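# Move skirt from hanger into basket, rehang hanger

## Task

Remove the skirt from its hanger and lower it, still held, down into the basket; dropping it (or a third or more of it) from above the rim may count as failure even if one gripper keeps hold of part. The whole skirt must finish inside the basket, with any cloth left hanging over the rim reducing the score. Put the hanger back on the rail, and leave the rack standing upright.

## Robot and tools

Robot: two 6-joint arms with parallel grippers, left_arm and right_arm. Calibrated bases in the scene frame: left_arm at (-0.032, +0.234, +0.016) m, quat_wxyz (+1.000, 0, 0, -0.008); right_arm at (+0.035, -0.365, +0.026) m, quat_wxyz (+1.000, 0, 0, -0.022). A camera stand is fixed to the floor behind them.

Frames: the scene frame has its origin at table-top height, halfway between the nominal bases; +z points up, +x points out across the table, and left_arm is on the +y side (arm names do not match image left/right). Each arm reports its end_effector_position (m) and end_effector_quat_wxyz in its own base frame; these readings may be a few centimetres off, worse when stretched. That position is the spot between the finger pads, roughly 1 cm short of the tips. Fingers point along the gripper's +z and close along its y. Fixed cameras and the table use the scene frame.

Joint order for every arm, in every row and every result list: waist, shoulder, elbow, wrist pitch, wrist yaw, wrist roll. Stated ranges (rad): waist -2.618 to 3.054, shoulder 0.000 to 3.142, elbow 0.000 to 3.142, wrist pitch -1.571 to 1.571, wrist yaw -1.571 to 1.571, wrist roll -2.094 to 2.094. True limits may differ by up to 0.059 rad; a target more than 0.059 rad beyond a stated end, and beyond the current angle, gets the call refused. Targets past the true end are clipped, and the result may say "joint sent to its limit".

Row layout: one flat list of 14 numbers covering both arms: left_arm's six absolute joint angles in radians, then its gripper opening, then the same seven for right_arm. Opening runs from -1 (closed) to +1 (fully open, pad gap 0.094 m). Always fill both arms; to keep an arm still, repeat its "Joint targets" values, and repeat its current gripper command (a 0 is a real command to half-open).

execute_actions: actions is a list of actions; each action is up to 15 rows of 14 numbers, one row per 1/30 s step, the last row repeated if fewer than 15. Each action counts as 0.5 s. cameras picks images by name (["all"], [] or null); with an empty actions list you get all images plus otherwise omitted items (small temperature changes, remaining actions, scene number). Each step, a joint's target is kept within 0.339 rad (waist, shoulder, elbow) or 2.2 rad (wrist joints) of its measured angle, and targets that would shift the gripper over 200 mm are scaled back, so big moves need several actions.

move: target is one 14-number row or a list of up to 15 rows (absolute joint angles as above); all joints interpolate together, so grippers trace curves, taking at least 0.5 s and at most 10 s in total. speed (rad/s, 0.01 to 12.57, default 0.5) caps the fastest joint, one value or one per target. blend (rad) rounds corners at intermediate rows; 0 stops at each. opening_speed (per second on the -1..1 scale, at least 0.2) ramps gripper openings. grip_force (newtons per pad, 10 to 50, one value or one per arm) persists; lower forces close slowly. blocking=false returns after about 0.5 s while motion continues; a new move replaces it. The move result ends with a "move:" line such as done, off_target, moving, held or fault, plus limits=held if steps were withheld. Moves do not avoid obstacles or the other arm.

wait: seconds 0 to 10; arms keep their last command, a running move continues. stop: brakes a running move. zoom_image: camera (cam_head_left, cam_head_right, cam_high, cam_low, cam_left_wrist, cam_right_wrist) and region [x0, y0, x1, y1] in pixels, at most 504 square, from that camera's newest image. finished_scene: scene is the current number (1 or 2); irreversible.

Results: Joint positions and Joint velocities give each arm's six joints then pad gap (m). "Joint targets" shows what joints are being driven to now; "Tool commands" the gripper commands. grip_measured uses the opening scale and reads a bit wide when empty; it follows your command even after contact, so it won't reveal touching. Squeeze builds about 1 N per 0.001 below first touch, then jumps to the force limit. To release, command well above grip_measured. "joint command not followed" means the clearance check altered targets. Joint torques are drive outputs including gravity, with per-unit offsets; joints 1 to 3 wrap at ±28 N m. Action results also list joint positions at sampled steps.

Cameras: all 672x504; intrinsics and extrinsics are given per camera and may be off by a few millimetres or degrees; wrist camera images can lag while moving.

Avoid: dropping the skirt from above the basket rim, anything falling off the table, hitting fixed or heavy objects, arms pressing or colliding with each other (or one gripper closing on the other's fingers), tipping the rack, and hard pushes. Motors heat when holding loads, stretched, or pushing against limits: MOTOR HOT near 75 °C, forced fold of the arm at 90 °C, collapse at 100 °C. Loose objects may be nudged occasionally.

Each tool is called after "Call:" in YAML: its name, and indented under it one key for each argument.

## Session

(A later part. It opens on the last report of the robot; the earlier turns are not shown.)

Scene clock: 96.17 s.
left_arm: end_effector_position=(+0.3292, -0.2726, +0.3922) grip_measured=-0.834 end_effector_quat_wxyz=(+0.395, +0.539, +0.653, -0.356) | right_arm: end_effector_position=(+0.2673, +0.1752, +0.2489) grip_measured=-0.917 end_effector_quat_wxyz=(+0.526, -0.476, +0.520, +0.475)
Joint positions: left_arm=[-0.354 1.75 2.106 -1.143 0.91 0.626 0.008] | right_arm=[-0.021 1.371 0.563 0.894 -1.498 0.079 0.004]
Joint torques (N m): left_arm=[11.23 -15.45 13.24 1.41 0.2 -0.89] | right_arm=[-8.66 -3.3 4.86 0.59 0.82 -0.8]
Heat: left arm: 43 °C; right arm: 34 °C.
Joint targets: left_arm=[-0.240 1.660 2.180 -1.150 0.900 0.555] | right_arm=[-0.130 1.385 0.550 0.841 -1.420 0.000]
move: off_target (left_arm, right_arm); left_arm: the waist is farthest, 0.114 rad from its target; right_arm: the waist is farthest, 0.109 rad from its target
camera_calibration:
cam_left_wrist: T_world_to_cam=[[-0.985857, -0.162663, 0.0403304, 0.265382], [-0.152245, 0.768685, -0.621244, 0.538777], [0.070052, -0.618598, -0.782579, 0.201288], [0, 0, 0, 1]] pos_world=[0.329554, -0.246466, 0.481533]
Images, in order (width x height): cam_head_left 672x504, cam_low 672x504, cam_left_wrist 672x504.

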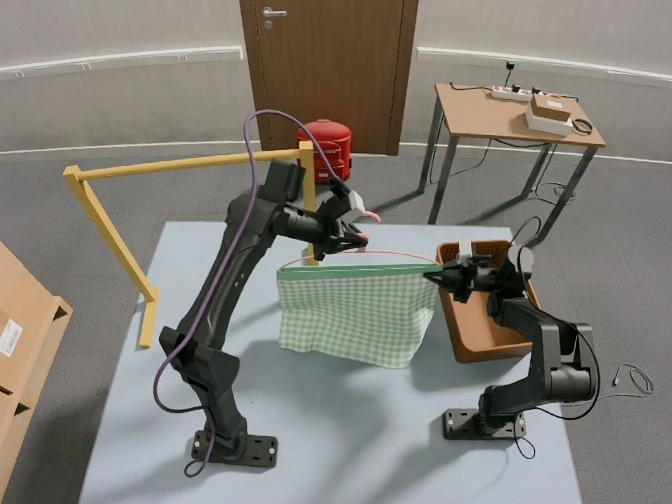

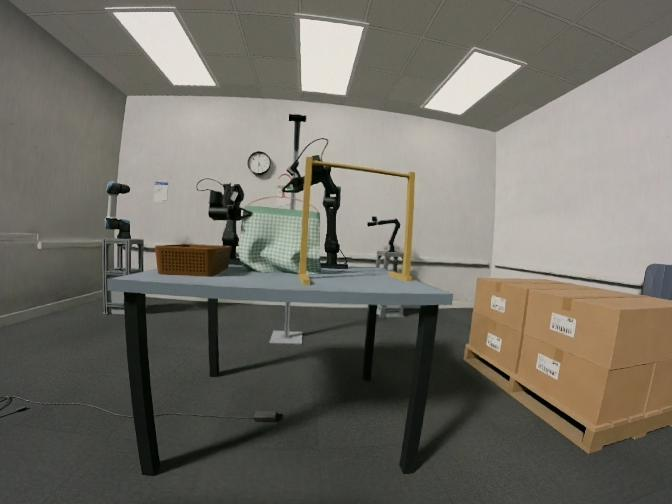

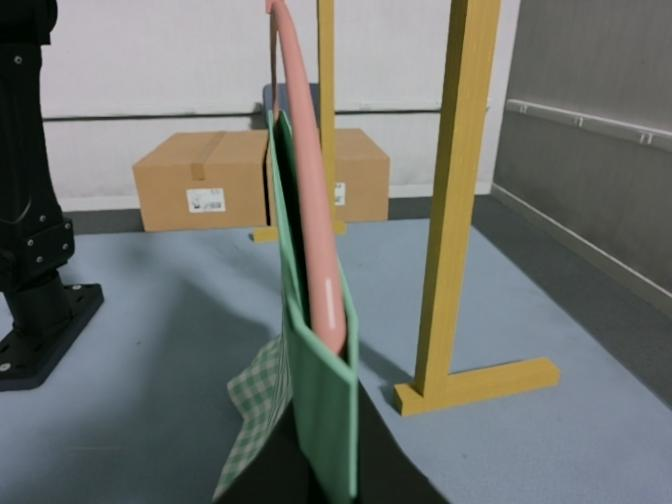

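Call:
move:
  target: [-0.24,1.54,2.26,-1.15,0.9,0.555,-1,-0.13,1.72,0.33,1.30,-1.42,0,-1]
  speed: 0.2
  cameras: ["cam_head_left","cam_left_wrist","cam_low"]

Call:
zoom_image:
  camera: "cam_left_wrist"
  region: [220, 260, 440, 480]

Call:
zoom_image:
  camera: "cam_low"
  region: [210, 160, 340, 290]

Scene clock: 112.27 s.
left_arm: end_effector_position=(+0.2809, -0.2111, +0.5172) grip_measured=-0.989 end_effector_quat_wxyz=(+0.546, +0.511, +0.603, -0.276) | right_arm: end_effector_position=(+0.2818, +0.1442, +0.1426) grip_measured=-0.924 end_effector_quat_wxyz=(+0.538, -0.398, +0.590, +0.451)
Joint positions: left_arm=[-0.236 1.539 2.268 -1.14 0.893 0.562 0.001] | right_arm=[-0.129 1.709 0.338 1.277 -1.42 0.012 0.004]
Joint torques (N m): left_arm=[-0.29 -4.55 4.66 1.67 0.22 -0.12] | right_arm=[-0.16 -4.71 2.88 1.43 -0.1 -0.11]
Motor temperatures (°C): left_arm=[31 35 46 37 24 28 26] | right_arm=[30 27 33 32 24 26 26]
Heat: left arm: 46 °C; right arm: 33 °C.
Joint targets: left_arm=[-0.240 1.540 2.260 -1.150 0.900 0.555] | right_arm=[-0.130 1.720 0.330 1.300 -1.420 0.000]
move: done
camera_calibration:
cam_left_wrist: T_world_to_cam=[[-0.919894, -0.321848, -0.224073, 0.307275], [-0.0553591, 0.67222, -0.738279, 0.574841], [0.388239, -0.666734, -0.636188, 0.165294], [0, 0, 0, 1]] pos_world=[0.25031, -0.177317, 0.598403]
Images, in order (width x height): cam_head_left 672x504, cam_low 672x504, cam_left_wrist 672x504.

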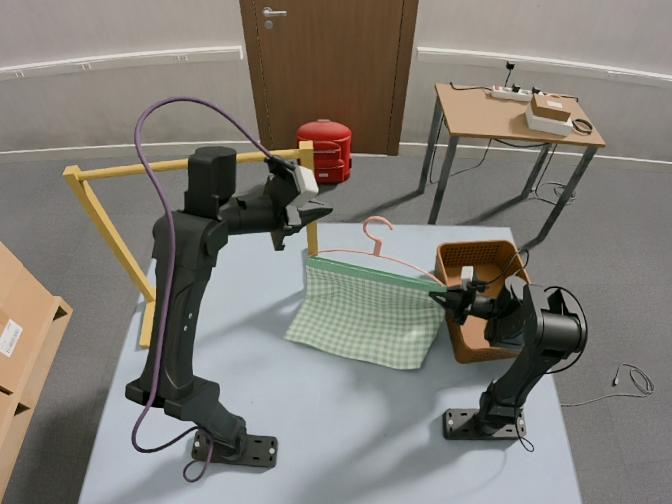

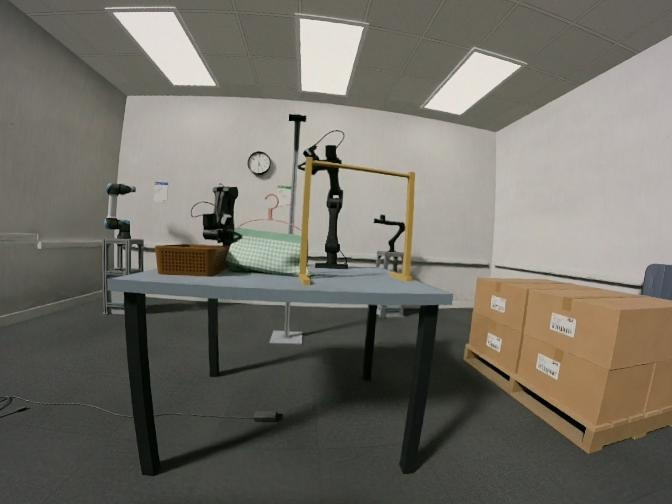

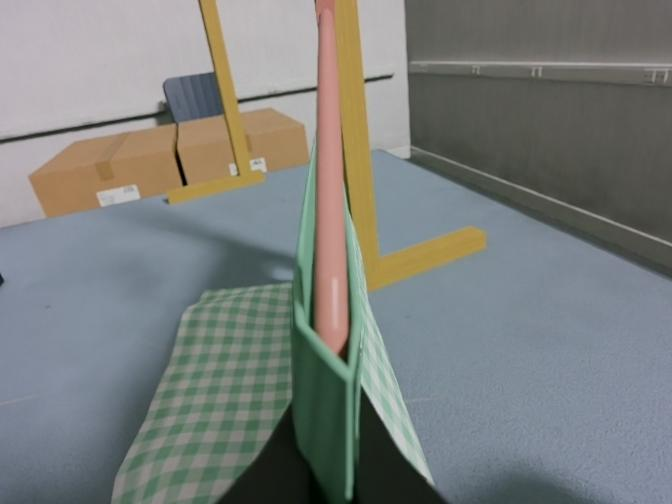

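Scaled by 2.291.

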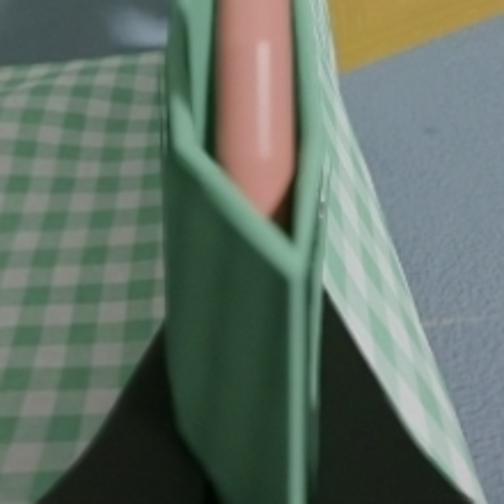

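Scaled by 3.877.

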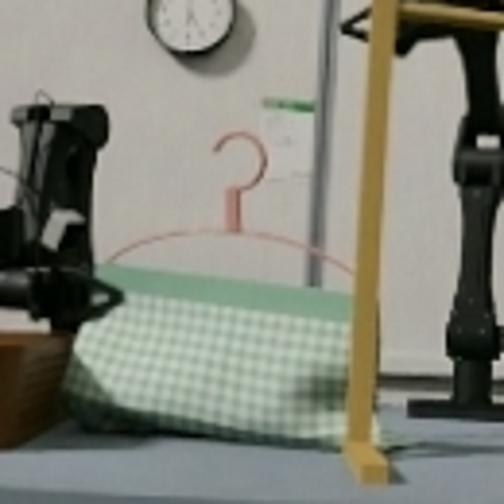

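Call:
move:
  target: [-0.240,1.540,2.260,-1.150,0.9,0.555,1,0.62,1.835,0.54,1.30,-0.78,0,-1]
  speed: 0.3
  cameras: ["cam_head_left","cam_head_right","cam_left_wrist","cam_right_wrist","cam_low","cam_high"]

Scene clock: 134.90 s.
left_arm: end_effector_position=(+0.2809, -0.2111, +0.5172) grip_measured=+0.998 end_effector_quat_wxyz=(+0.546, +0.511, +0.603, -0.276) | right_arm: end_effector_position=(+0.2565, +0.3379, +0.1435) grip_measured=-0.924 end_effector_quat_wxyz=(+0.524, -0.450, +0.559, +0.459)
Joint positions: left_arm=[-0.236 1.539 2.268 -1.14 0.893 0.562 0.094] | right_arm=[0.615 1.825 0.509 1.272 -0.782 0.011 0.004]
Joint torques (N m): left_arm=[-0.31 -4.41 4.57 1.68 0.21 -0.12] | right_arm=[0.36 -6.53 7.1 1.86 -0.07 -0.12]
Motor temperatures (°C): left_arm=[28 34 38 37 24 27 26] | right_arm=[28 27 33 33 24 25 26]
Heat: left arm: 38 °C; right arm: 33 °C.
Joint targets: left_arm=[-0.240 1.540 2.260 -1.150 0.900 0.555] | right_arm=[0.620 1.835 0.540 1.300 -0.780 0.000]
move: done
camera_calibration:
cam_left_wrist: T_world_to_cam=[[-0.919908, -0.322054, -0.223719, 0.30703], [-0.055726, 0.672092, -0.738368, 0.574963], [0.388154, -0.666763, -0.63621, 0.165323], [0, 0, 0, 1]] pos_world=[0.250309, -0.177317, 0.598403]
cam_right_wrist: T_world_to_cam=[[0.986113, -0.163547, -0.0288585, -0.195174], [-0.101206, -0.454023, -0.885223, 0.342027], [0.131673, 0.875851, -0.46427, -0.171351], [0, 0, 0, 1]] pos_world=[0.249641, 0.273446, 0.217584]

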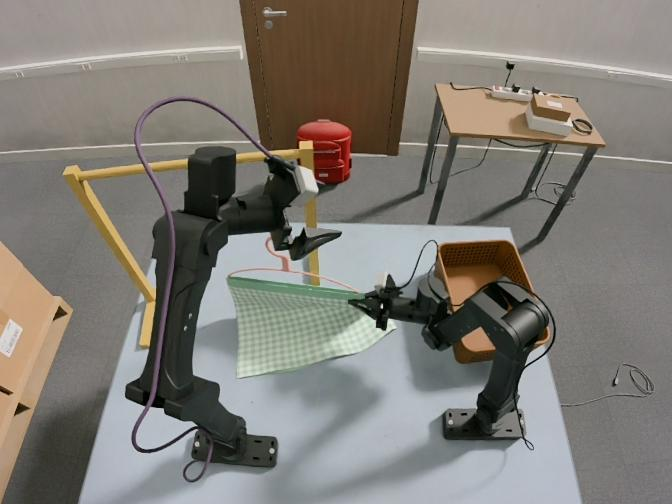

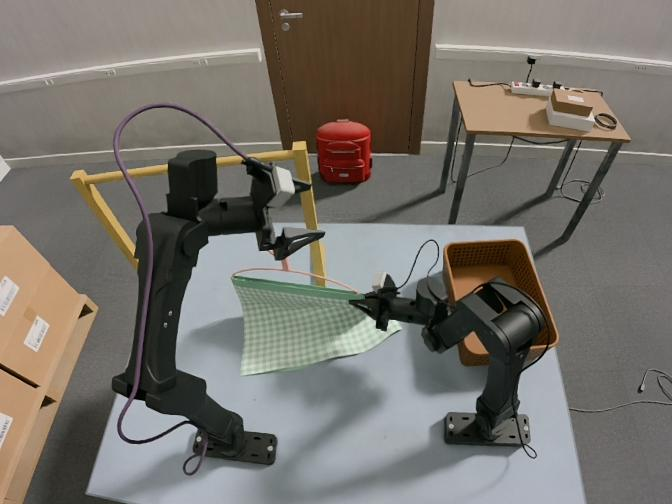

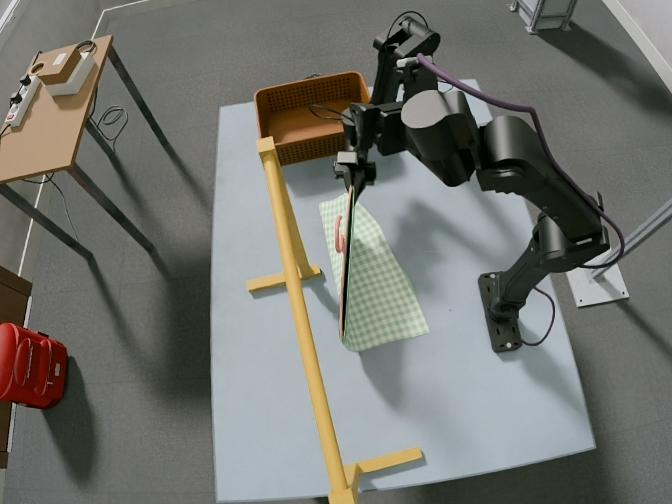

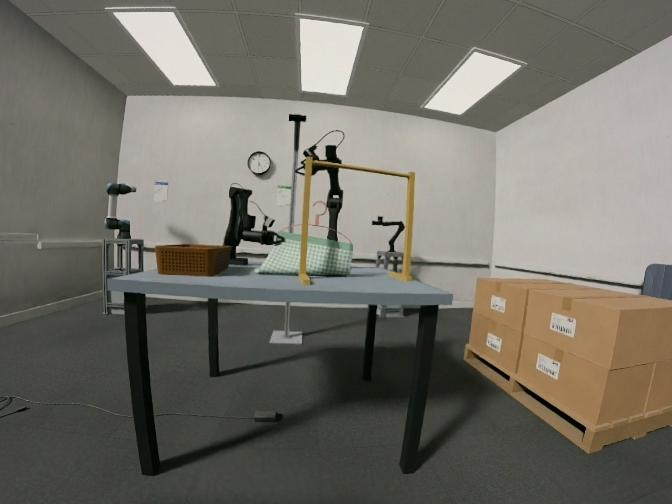

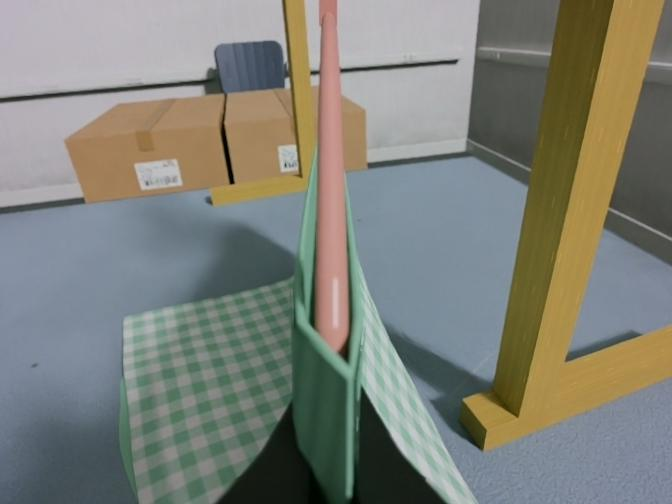

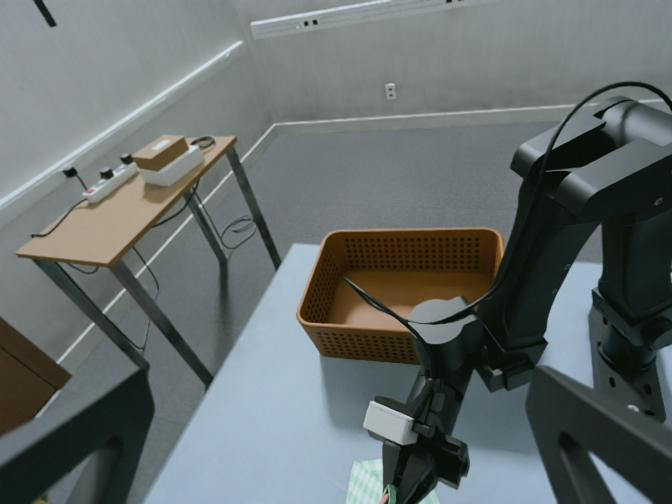

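Call:
zoom_image:
  camera: "cam_head_left"
  region: [220, 220, 420, 390]

Call:
zoom_image:
  camera: "cam_low"
  region: [240, 180, 370, 290]

Call:
zoom_image:
  camera: "cam_high"
  region: [300, 150, 440, 370]

Scaled by 2.520.

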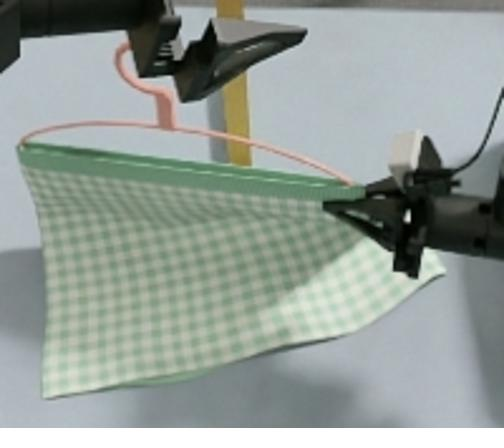

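Scaled by 3.877.

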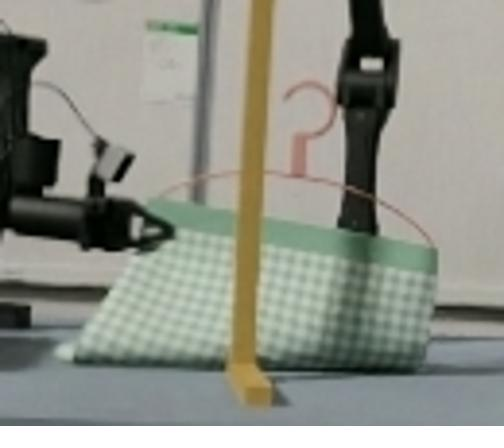

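Scaled by 2.291.

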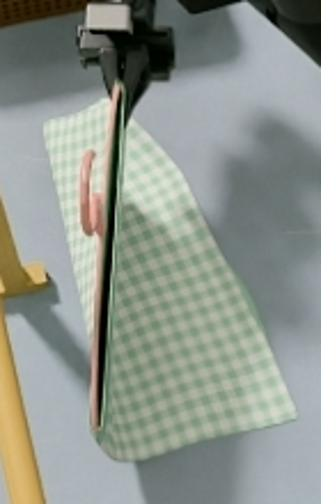

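Call:
move:
  target: [-0.487,1.878,2.060,-1.432,0.24,0.716,1,0.62,1.835,0.54,1.30,-0.78,0,-1]
  speed: 0.5
  cameras: ["cam_head_left","cam_head_right","cam_high","cam_right_wrist"]

Call:
zoom_image:
  camera: "cam_head_left"
  region: [220, 220, 420, 390]

Call:
zoom_image:
  camera: "cam_high"
  region: [270, 100, 440, 300]

Scene clock: 153.43 s.
left_arm: end_effector_position=(+0.3430, -0.2277, +0.2481) grip_measured=+0.998 end_effector_quat_wxyz=(+0.185, +0.567, +0.797, -0.098) | right_arm: end_effector_position=(+0.2566, +0.3379, +0.1435) grip_measured=-0.924 end_effector_quat_wxyz=(+0.524, -0.450, +0.559, +0.458)
Joint positions: left_arm=[-0.484 1.869 2.069 -1.422 0.241 0.711 0.094] | right_arm=[0.615 1.825 0.509 1.272 -0.781 0.011 0.004]
Joint torques (N m): left_arm=[-0.24 -8.01 5.91 0.91 0.11 0.02] | right_arm=[0.39 -6.48 7.13 1.89 -0.05 -0.11]
Heat: left arm: 37 °C; right arm: 36 °C.
Joint targets: left_arm=[-0.487 1.878 2.060 -1.432 0.240 0.716] | right_arm=[0.620 1.835 0.540 1.300 -0.780 0.000]
move: done
camera_calibration:
cam_right_wrist: T_world_to_cam=[[0.986001, -0.164221, -0.0288553, -0.19496], [-0.101513, -0.453954, -0.885224, 0.342084], [0.132274, 0.875761, -0.46427, -0.171476], [0, 0, 0, 1]] pos_world=[0.249639, 0.273446, 0.217584]
Images, in order (width x height): cam_head_left 672x504, cam_head_right 672x504, cam_high 672x504, cam_right_wrist 672x504.

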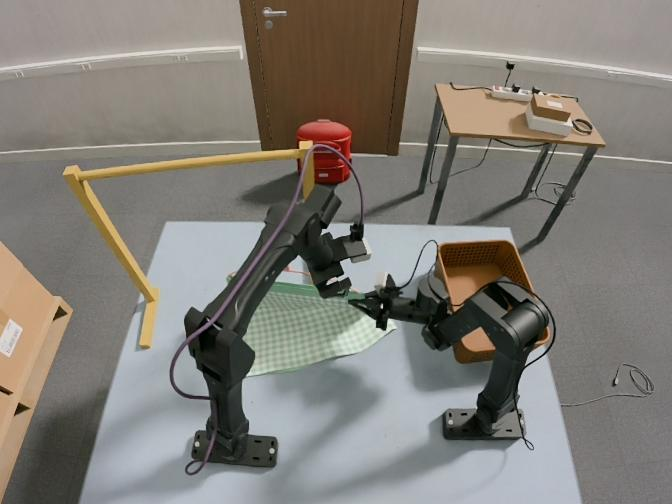

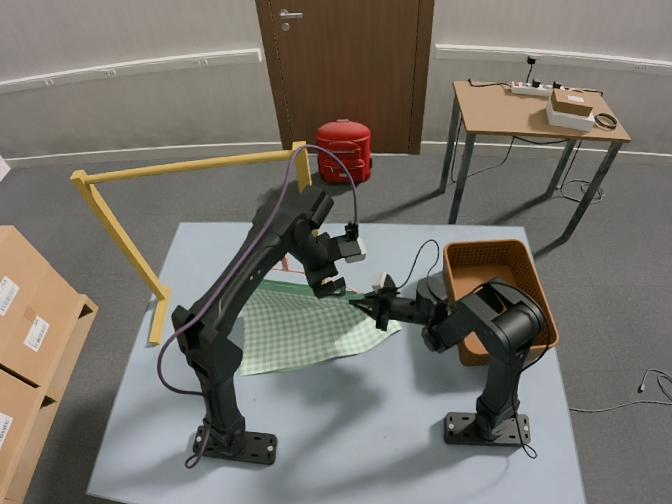

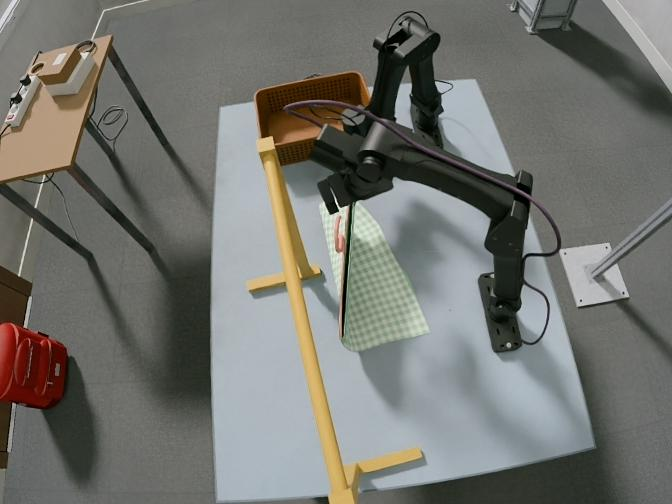

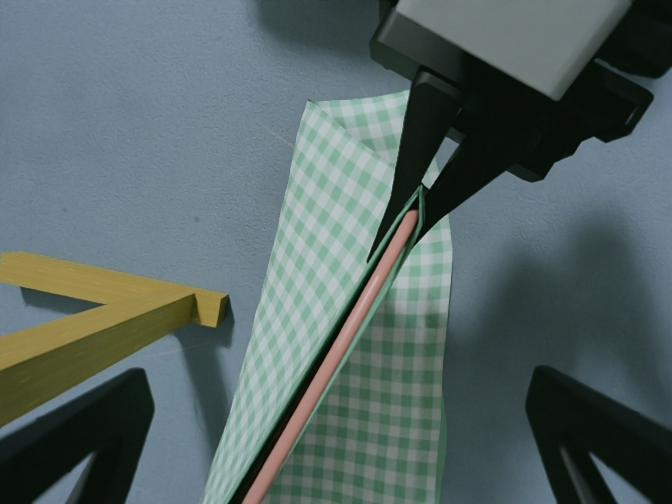

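Scaled by 2.520.

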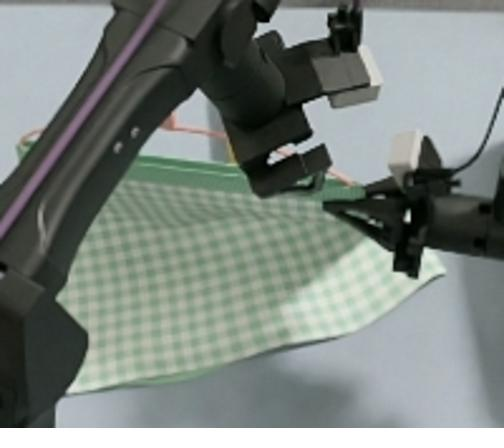

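Scaled by 2.520.

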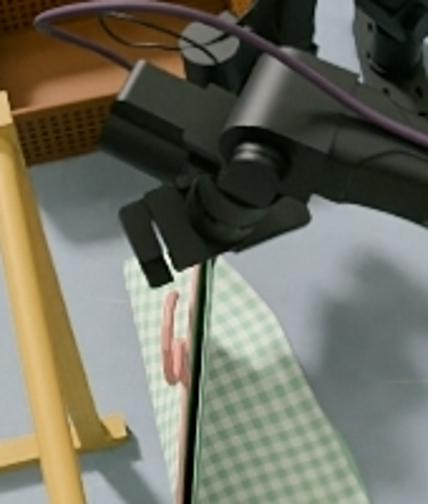

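Call:
zoom_image:
  camera: "cam_right_wrist"
  region: [260, 180, 460, 380]

Call:
zoom_image:
  camera: "cam_head_right"
  region: [220, 220, 420, 390]

Scaled by 2.520.

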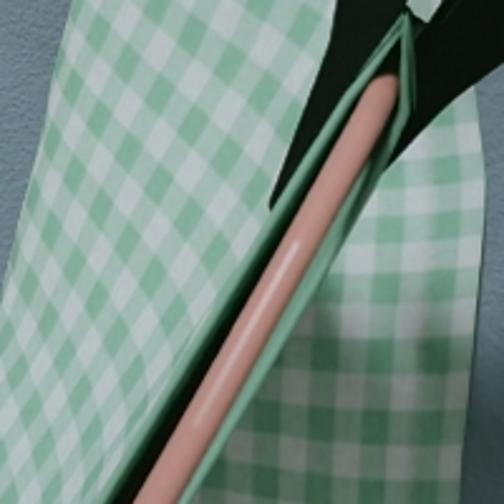

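Scaled by 2.520.

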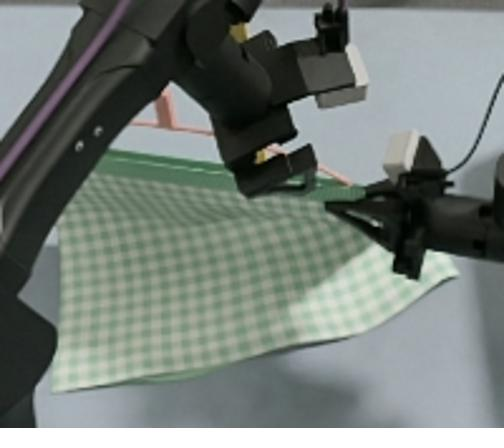

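Call:
move:
  target: [-0.474,2.022,2.160,-1.525,0.24,1.19,1,0.62,1.835,0.54,1.30,-0.78,0,-1]
  speed: 0.3
  cameras: ["cam_head_left","cam_right_wrist"]

Call:
zoom_image:
  camera: "cam_head_left"
  region: [280, 220, 420, 340]

Scene clock: 166.33 s.
left_arm: end_effector_position=(+0.3446, -0.2271, +0.2074) grip_measured=+0.998 end_effector_quat_wxyz=(+0.127, +0.739, +0.657, -0.080) | right_arm: end_effector_position=(+0.2566, +0.3379, +0.1435) grip_measured=-0.924 end_effector_quat_wxyz=(+0.524, -0.450, +0.559, +0.458)
Joint positions: left_arm=[-0.482 2.001 2.127 -1.512 0.239 1.185 0.094] | right_arm=[0.615 1.825 0.509 1.272 -0.781 0.011 0.004]
Joint torques (N m): left_arm=[0.77 -8.12 9.48 0.57 0.11 -0.01] | right_arm=[0.46 -6.6 7.24 1.86 -0.01 -0.12]
Heat: left arm: 36 °C; right arm: 37 °C.
Joint targets: left_arm=[-0.474 2.022 2.160 -1.525 0.240 1.190] | right_arm=[0.620 1.835 0.540 1.300 -0.780 0.000]
move: done
camera_calibration:
cam_right_wrist: T_world_to_cam=[[0.986001, -0.164221, -0.0288553, -0.19496], [-0.101513, -0.453954, -0.885224, 0.342084], [0.132274, 0.875761, -0.46427, -0.171476], [0, 0, 0, 1]] pos_world=[0.249639, 0.273446, 0.217584]
Images, in order (width x height): cam_head_left 672x504, cam_right_wrist 672x504.

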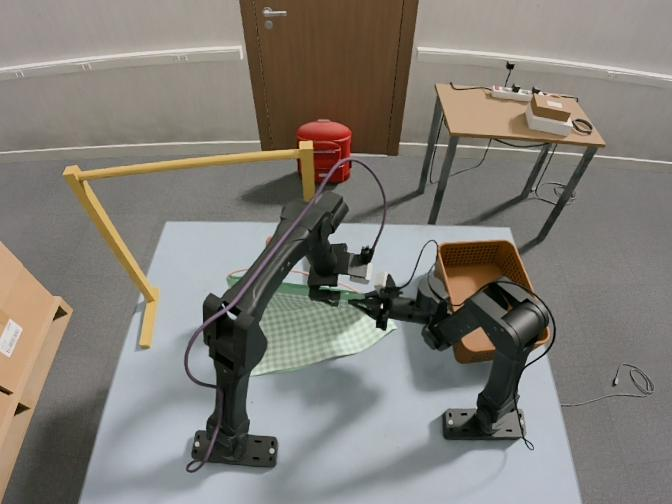

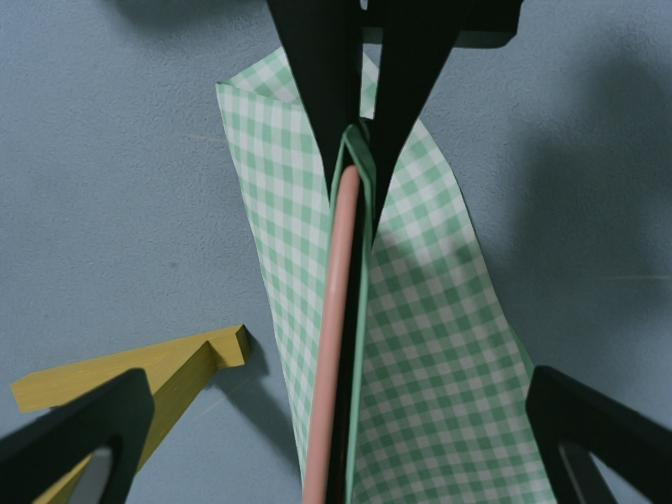

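Scaled by 3.600.

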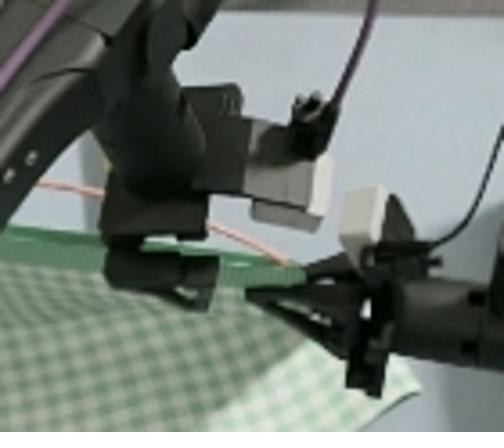

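Call:
move:
  target: [-0.474,2.022,2.160,-1.525,0.24,1.19,-1,0.62,1.835,0.54,1.30,-0.78,0,-1]
  speed: 0.3
  opening_speed: 1.0
  cameras: ["cam_head_left","cam_right_wrist","cam_low"]

Call:
zoom_image:
  camera: "cam_head_left"
  region: [280, 220, 420, 340]

Call:
zoom_image:
  camera: "cam_right_wrist"
  region: [240, 100, 480, 500]

Scene clock: 171.23 s.
left_arm: end_effector_position=(+0.3432, -0.2262, +0.2071) grip_measured=-0.935 end_effector_quat_wxyz=(+0.124, +0.741, +0.655, -0.080) | right_arm: end_effector_position=(+0.2574, +0.3379, +0.1432) grip_measured=-0.924 end_effector_quat_wxyz=(+0.525, -0.450, +0.560, +0.457)
Joint positions: left_arm=[-0.482 2.001 2.127 -1.519 0.238 1.191 0.003] | right_arm=[0.615 1.825 0.51 1.269 -0.777 0.008 0.004]
Joint torques (N m): left_arm=[0.79 -8.09 9.44 0.62 0.11 -0.06] | right_arm=[0.35 -6.46 7.13 1.89 -0.1 -0.1]
Motor temperatures (°C): left_arm=[27 33 38 35 24 27 25] | right_arm=[27 28 35 38 24 25 27]
Heat: left arm: 38 °C; right arm: 38 °C.
Joint targets: left_arm=[-0.474 2.022 2.160 -1.525 0.240 1.190] | right_arm=[0.620 1.835 0.540 1.300 -0.780 0.000]
move: done
camera_calibration:
cam_right_wrist: T_world_to_cam=[[0.985426, -0.168003, -0.026656, -0.194727], [-0.10153, -0.455175, -0.884594, 0.342209], [0.136482, 0.874409, -0.465599, -0.172111], [0, 0, 0, 1]] pos_world=[0.250124, 0.273546, 0.217391]
Images, in order (width x height): cam_head_left 672x504, cam_low 672x504, cam_right_wrist 672x504.

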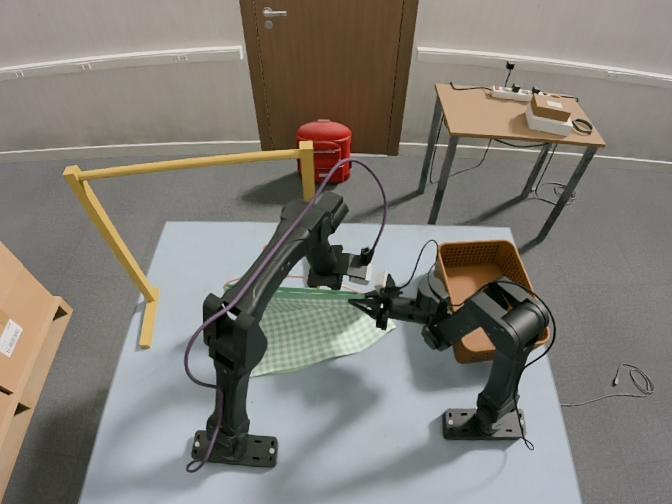

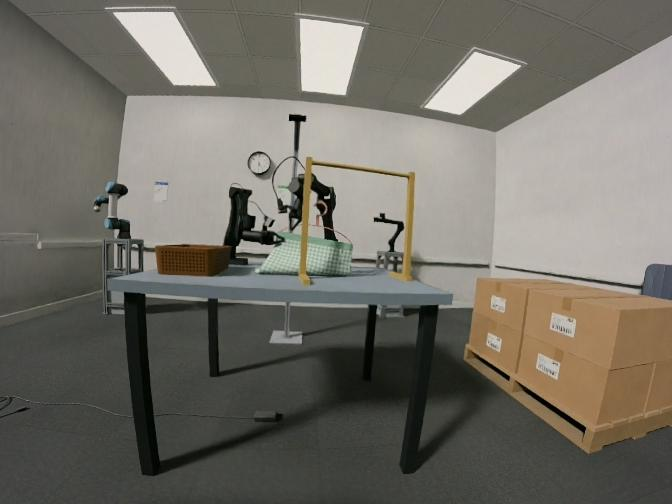

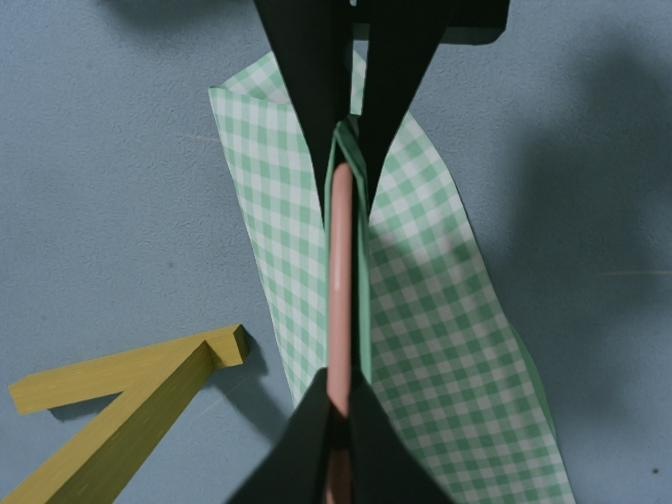

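Scaled by 3.600.

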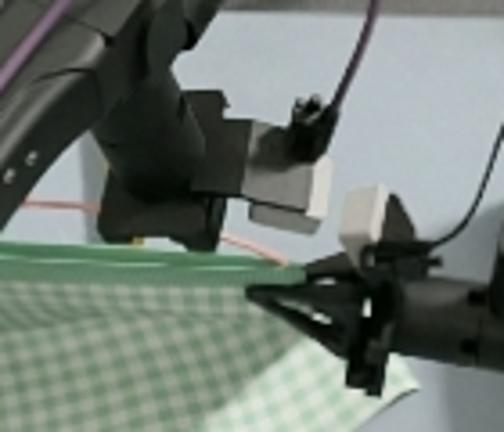

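Scaled by 1.260.

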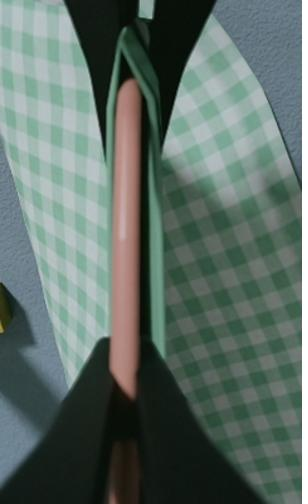

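Call:
move:
  target: [-0.474,2.022,2.160,-1.525,0.24,1.19,-1,0.60,2.09,0.55,1.454,-0.78,0,-1]
  speed: 0.15
  cameras: ["cam_head_left","cam_right_wrist","cam_left_wrist"]

Call:
zoom_image:
  camera: "cam_head_left"
  region: [220, 220, 420, 390]

Scene clock: 176.17 s.
left_arm: end_effector_position=(+0.3480, -0.2225, +0.1943) grip_measured=-0.937 end_effector_quat_wxyz=(+0.104, +0.742, +0.659, -0.071) | right_arm: end_effector_position=(+0.2669, +0.3462, +0.1229) grip_measured=-0.924 end_effector_quat_wxyz=(+0.555, -0.456, +0.525, +0.457)
Joint positions: left_arm=[-0.482 2.031 2.127 -1.519 0.207 1.192 0.003] | right_arm=[0.615 2.049 0.556 1.541 -0.788 0.007 0.004]
Joint torques (N m): left_arm=[0.8 -10.76 9.47 0.57 0.4 -0.07] | right_arm=[-1.29 -4.72 2.67 0.66 0.05 -0.12]
Heat: left arm: 39 °C; right arm: 38 °C.
Joint targets: left_arm=[-0.474 2.022 2.160 -1.525 0.240 1.190] | right_arm=[0.600 2.090 0.550 1.454 -0.780 0.000]
move: off_target (right_arm); right_arm: the wrist pitch is farthest, 0.087 rad from its target
camera_calibration:
cam_left_wrist: T_world_to_cam=[[-0.99219, 0.110288, -0.0582743, 0.382175], [0.0963889, 0.974421, 0.203011, 0.17939], [0.0791733, 0.195809, -0.977441, 0.291986], [0, 0, 0, 1]] pos_world=[0.338781, -0.274124, 0.271252]
cam_right_wrist: T_world_to_cam=[[0.986641, -0.157838, 0.0403233, -0.215151], [-0.0278943, -0.407551, -0.912756, 0.29635], [0.160501, 0.899438, -0.406509, -0.212536], [0, 0, 0, 1]] pos_world=[0.254656, 0.277981, 0.192773]
Images, in order (width x height): cam_head_left 672x504, cam_left_wrist 672x504, cam_right_wrist 672x504.

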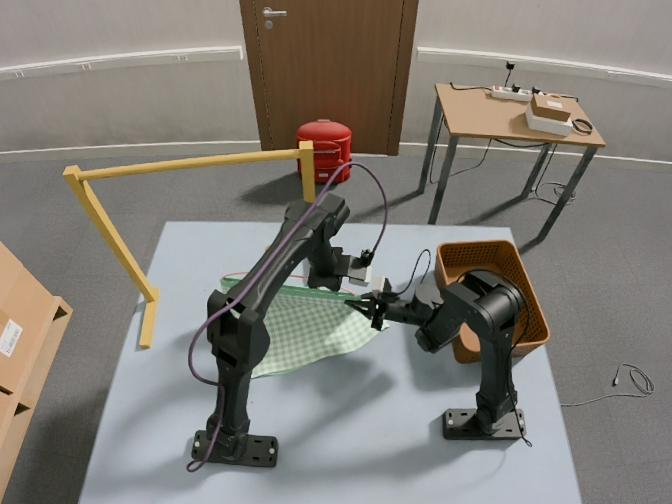

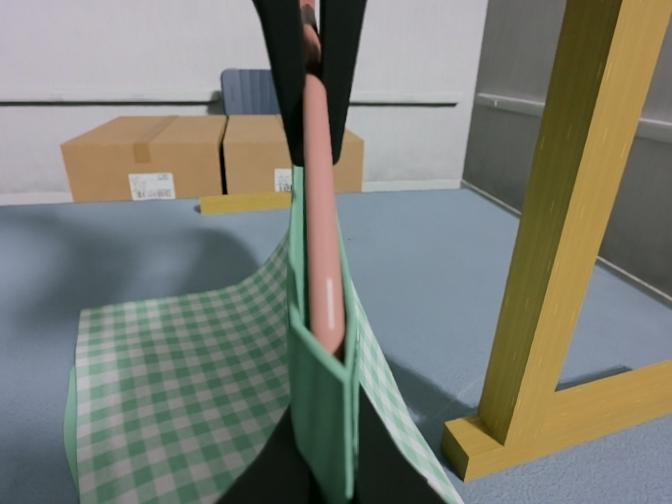

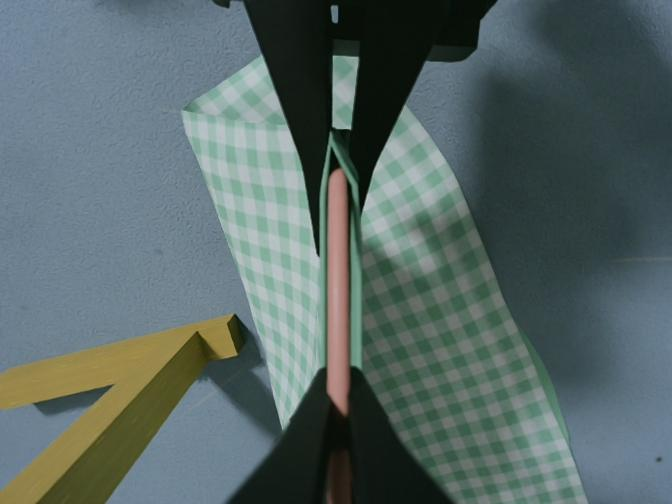

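Scaled by 2.520.

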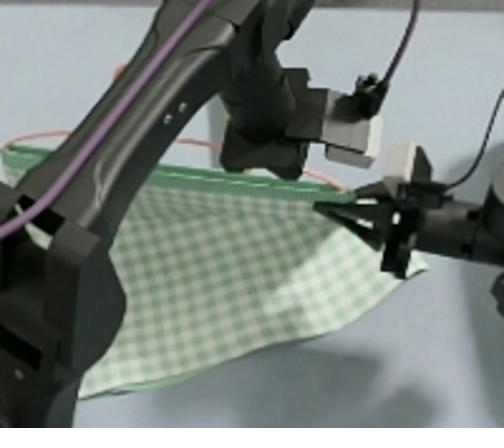

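Call:
move:
  target: [-0.474,1.90,2.19,-1.55,0.24,1.19,-1,0.60,2.09,0.55,1.454,-0.78,0,-1]
  speed: 0.15
  cameras: ["cam_head_left","cam_right_wrist","cam_left_wrist"]

Call:
zoom_image:
  camera: "cam_left_wrist"
  region: [200, 20, 460, 504]

Scene clock: 178.87 s.
left_arm: end_effector_position=(+0.3450, -0.2216, +0.2073) grip_measured=-0.937 end_effector_quat_wxyz=(+0.120, +0.742, +0.657, -0.067) | right_arm: end_effector_position=(+0.2672, +0.3478, +0.1340) grip_measured=-0.924 end_effector_quat_wxyz=(+0.571, -0.460, +0.504, +0.457)
Joint positions: left_arm=[-0.482 1.998 2.127 -1.521 0.21 1.191 0.003] | right_arm=[0.615 2.049 0.569 1.58 -0.797 0.007 0.004]
Joint torques (N m): left_arm=[0.81 -18.24 12.18 0.41 0.36 -0.07] | right_arm=[-1.18 -4.86 1.78 0.27 0.19 -0.09]
Heat: left arm: 40 °C; right arm: 37 °C.
Joint targets: left_arm=[-0.474 1.900 2.190 -1.550 0.240 1.190] | right_arm=[0.600 2.090 0.550 1.454 -0.780 0.000]
move: off_target (left_arm, right_arm); left_arm: the shoulder is farthest, 0.098 rad from its target; right_arm: the wrist pitch is farthest, 0.126 rad from its target
camera_calibration:
cam_left_wrist: T_world_to_cam=[[-0.990263, 0.1092, -0.0863402, 0.384673], [0.0914207, 0.97786, 0.188233, 0.181718], [0.104984, 0.178507, -0.978322, 0.292208], [0, 0, 0, 1]] pos_world=[0.333638, -0.271862, 0.284881]
cam_right_wrist: T_world_to_cam=[[0.985528, -0.150546, 0.0779192, -0.222991], [0.0149694, -0.380572, -0.92463, 0.28794], [0.168853, 0.912415, -0.372811, -0.220776], [0, 0, 0, 1]] pos_world=[0.252733, 0.277451, 0.201305]
Images, in order (width x height): cam_head_left 672x504, cam_left_wrist 672x504, cam_right_wrist 672x504.

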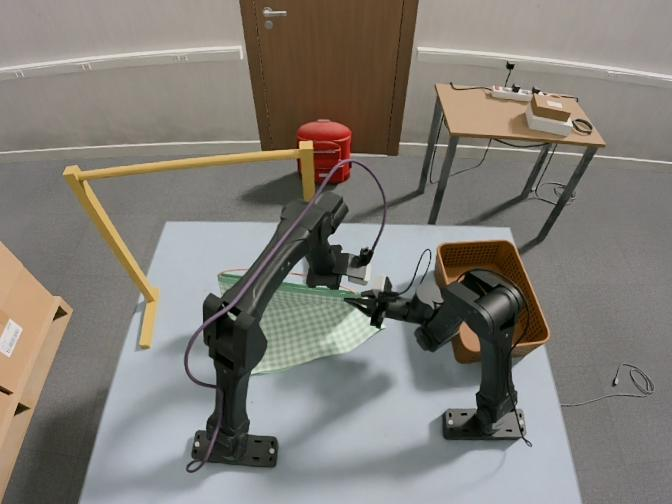

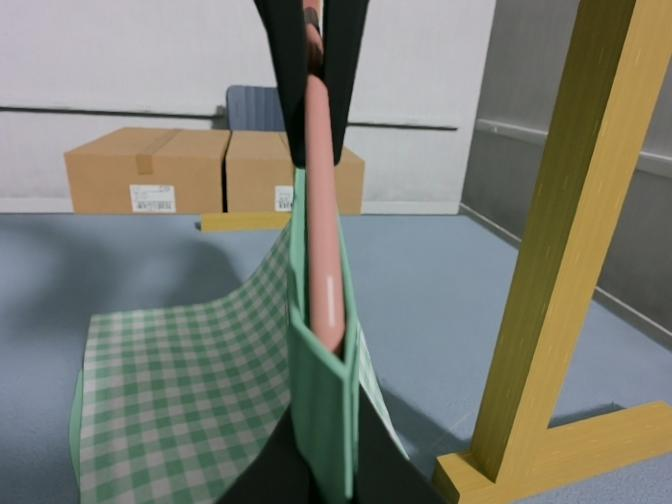

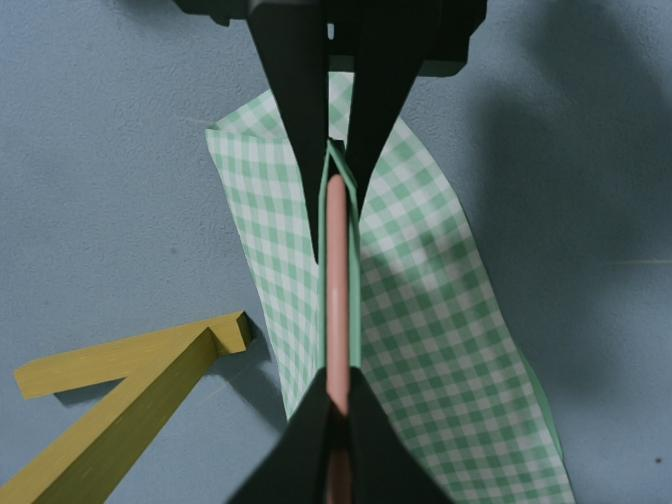

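Scaled by 1.041.

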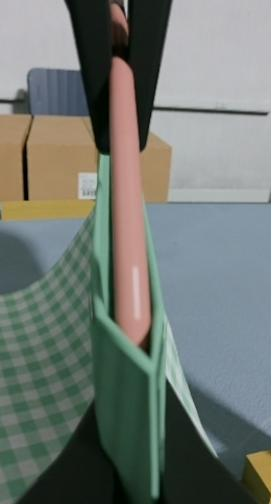

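Call:
move:
  target:
    - [-0.474,2.022,2.160,-1.525,0.24,1.19,-1,0.615,1.96,0.55,1.42,-0.79,0,-1]
    - [-0.474,2.022,2.160,-1.525,0.24,1.19,-1,0.615,1.96,0.55,1.42,-0.79,0,0.6]
    - [-0.474,2.022,2.160,-1.525,0.24,1.19,-1,0.593,2.035,0.50,1.565,-0.78,0,0.6]
  speed: 0.25
  cameras: ["cam_head_left","cam_right_wrist","cam_left_wrist","cam_low"]

Call:
zoom_image:
  camera: "cam_left_wrist"
  region: [200, 20, 460, 504]

Call:
zoom_image:
  camera: "cam_low"
  region: [240, 180, 370, 290]

Scene clock: 186.77 s.
left_arm: end_effector_position=(+0.3458, -0.2235, +0.2026) grip_measured=-0.937 end_effector_quat_wxyz=(+0.116, +0.741, +0.658, -0.074) | right_arm: end_effector_position=(+0.2627, +0.3363, +0.1241) grip_measured=+0.597 end_effector_quat_wxyz=(+0.557, -0.452, +0.530, +0.453)
Joint positions: left_arm=[-0.48 2.011 2.127 -1.519 0.221 1.191 0.003] | right_arm=[0.601 2.018 0.509 1.552 -0.786 0.007 0.075]
Joint torques (N m): left_arm=[0.65 -9.05 9.5 0.62 0.26 -0.05] | right_arm=[-0.58 -6.48 2.47 1.68 0.05 -0.12]
Heat: left arm: 42 °C; right arm: 35 °C.
Joint targets: left_arm=[-0.474 2.022 2.160 -1.525 0.240 1.190] | right_arm=[0.593 2.035 0.500 1.565 -0.780 0.000]
move: done; target 2's new numbers were sent with right_arm's wrist pitch 0.038 rad from that target
camera_calibration:
cam_left_wrist: T_world_to_cam=[[-0.991511, 0.108545, -0.0715869, 0.382611], [0.09397, 0.978711, 0.182466, 0.184815], [0.0898686, 0.17419, -0.980603, 0.292556], [0, 0, 0, 1]] pos_world=[0.335705, -0.273371, 0.280549]
cam_right_wrist: T_world_to_cam=[[0.984311, -0.172701, 0.0361405, -0.206566], [-0.038461, -0.409916, -0.911312, 0.296669], [0.172199, 0.895624, -0.410128, -0.203702], [0, 0, 0, 1]] pos_world=[0.249813, 0.268376, 0.19428]
Images, in order (width x height): cam_head_left 672x504, cam_low 672x504, cam_left_wrist 672x504, cam_right_wrist 672x504.

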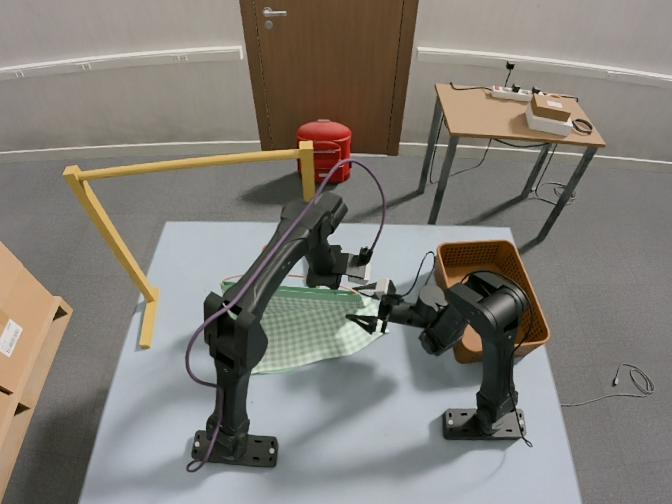

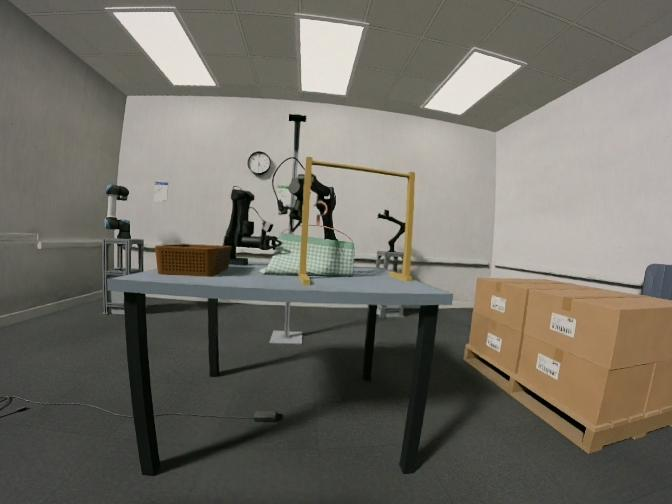

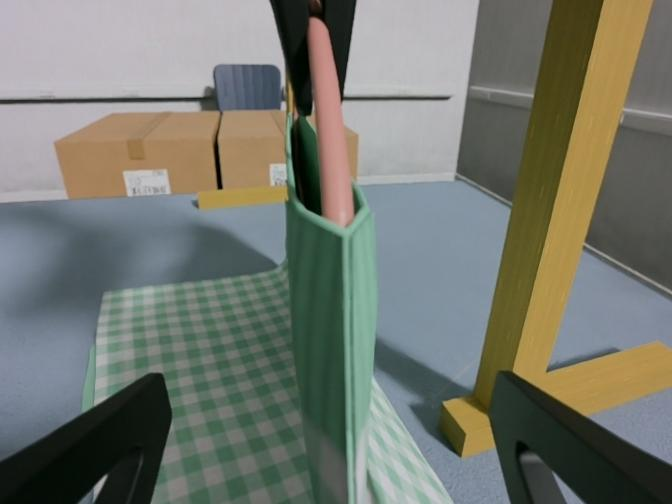

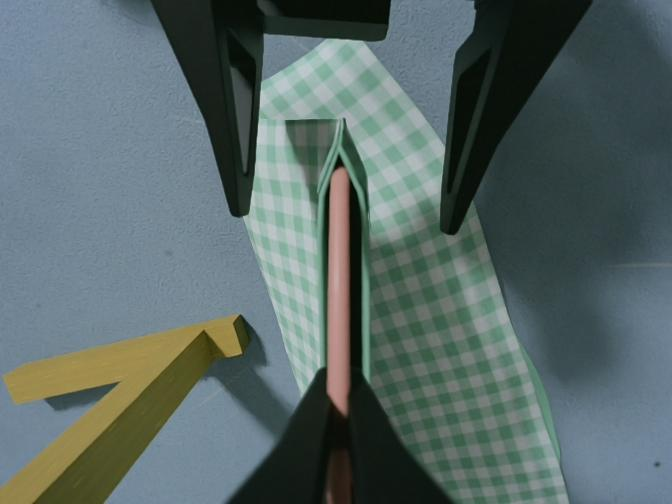

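Scaled by 1.041.

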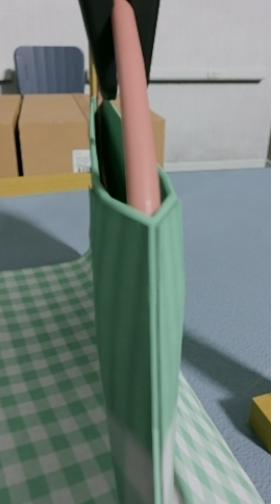

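Scaled by 3.877.

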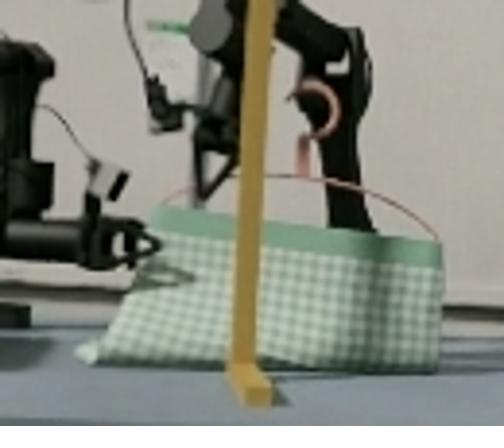

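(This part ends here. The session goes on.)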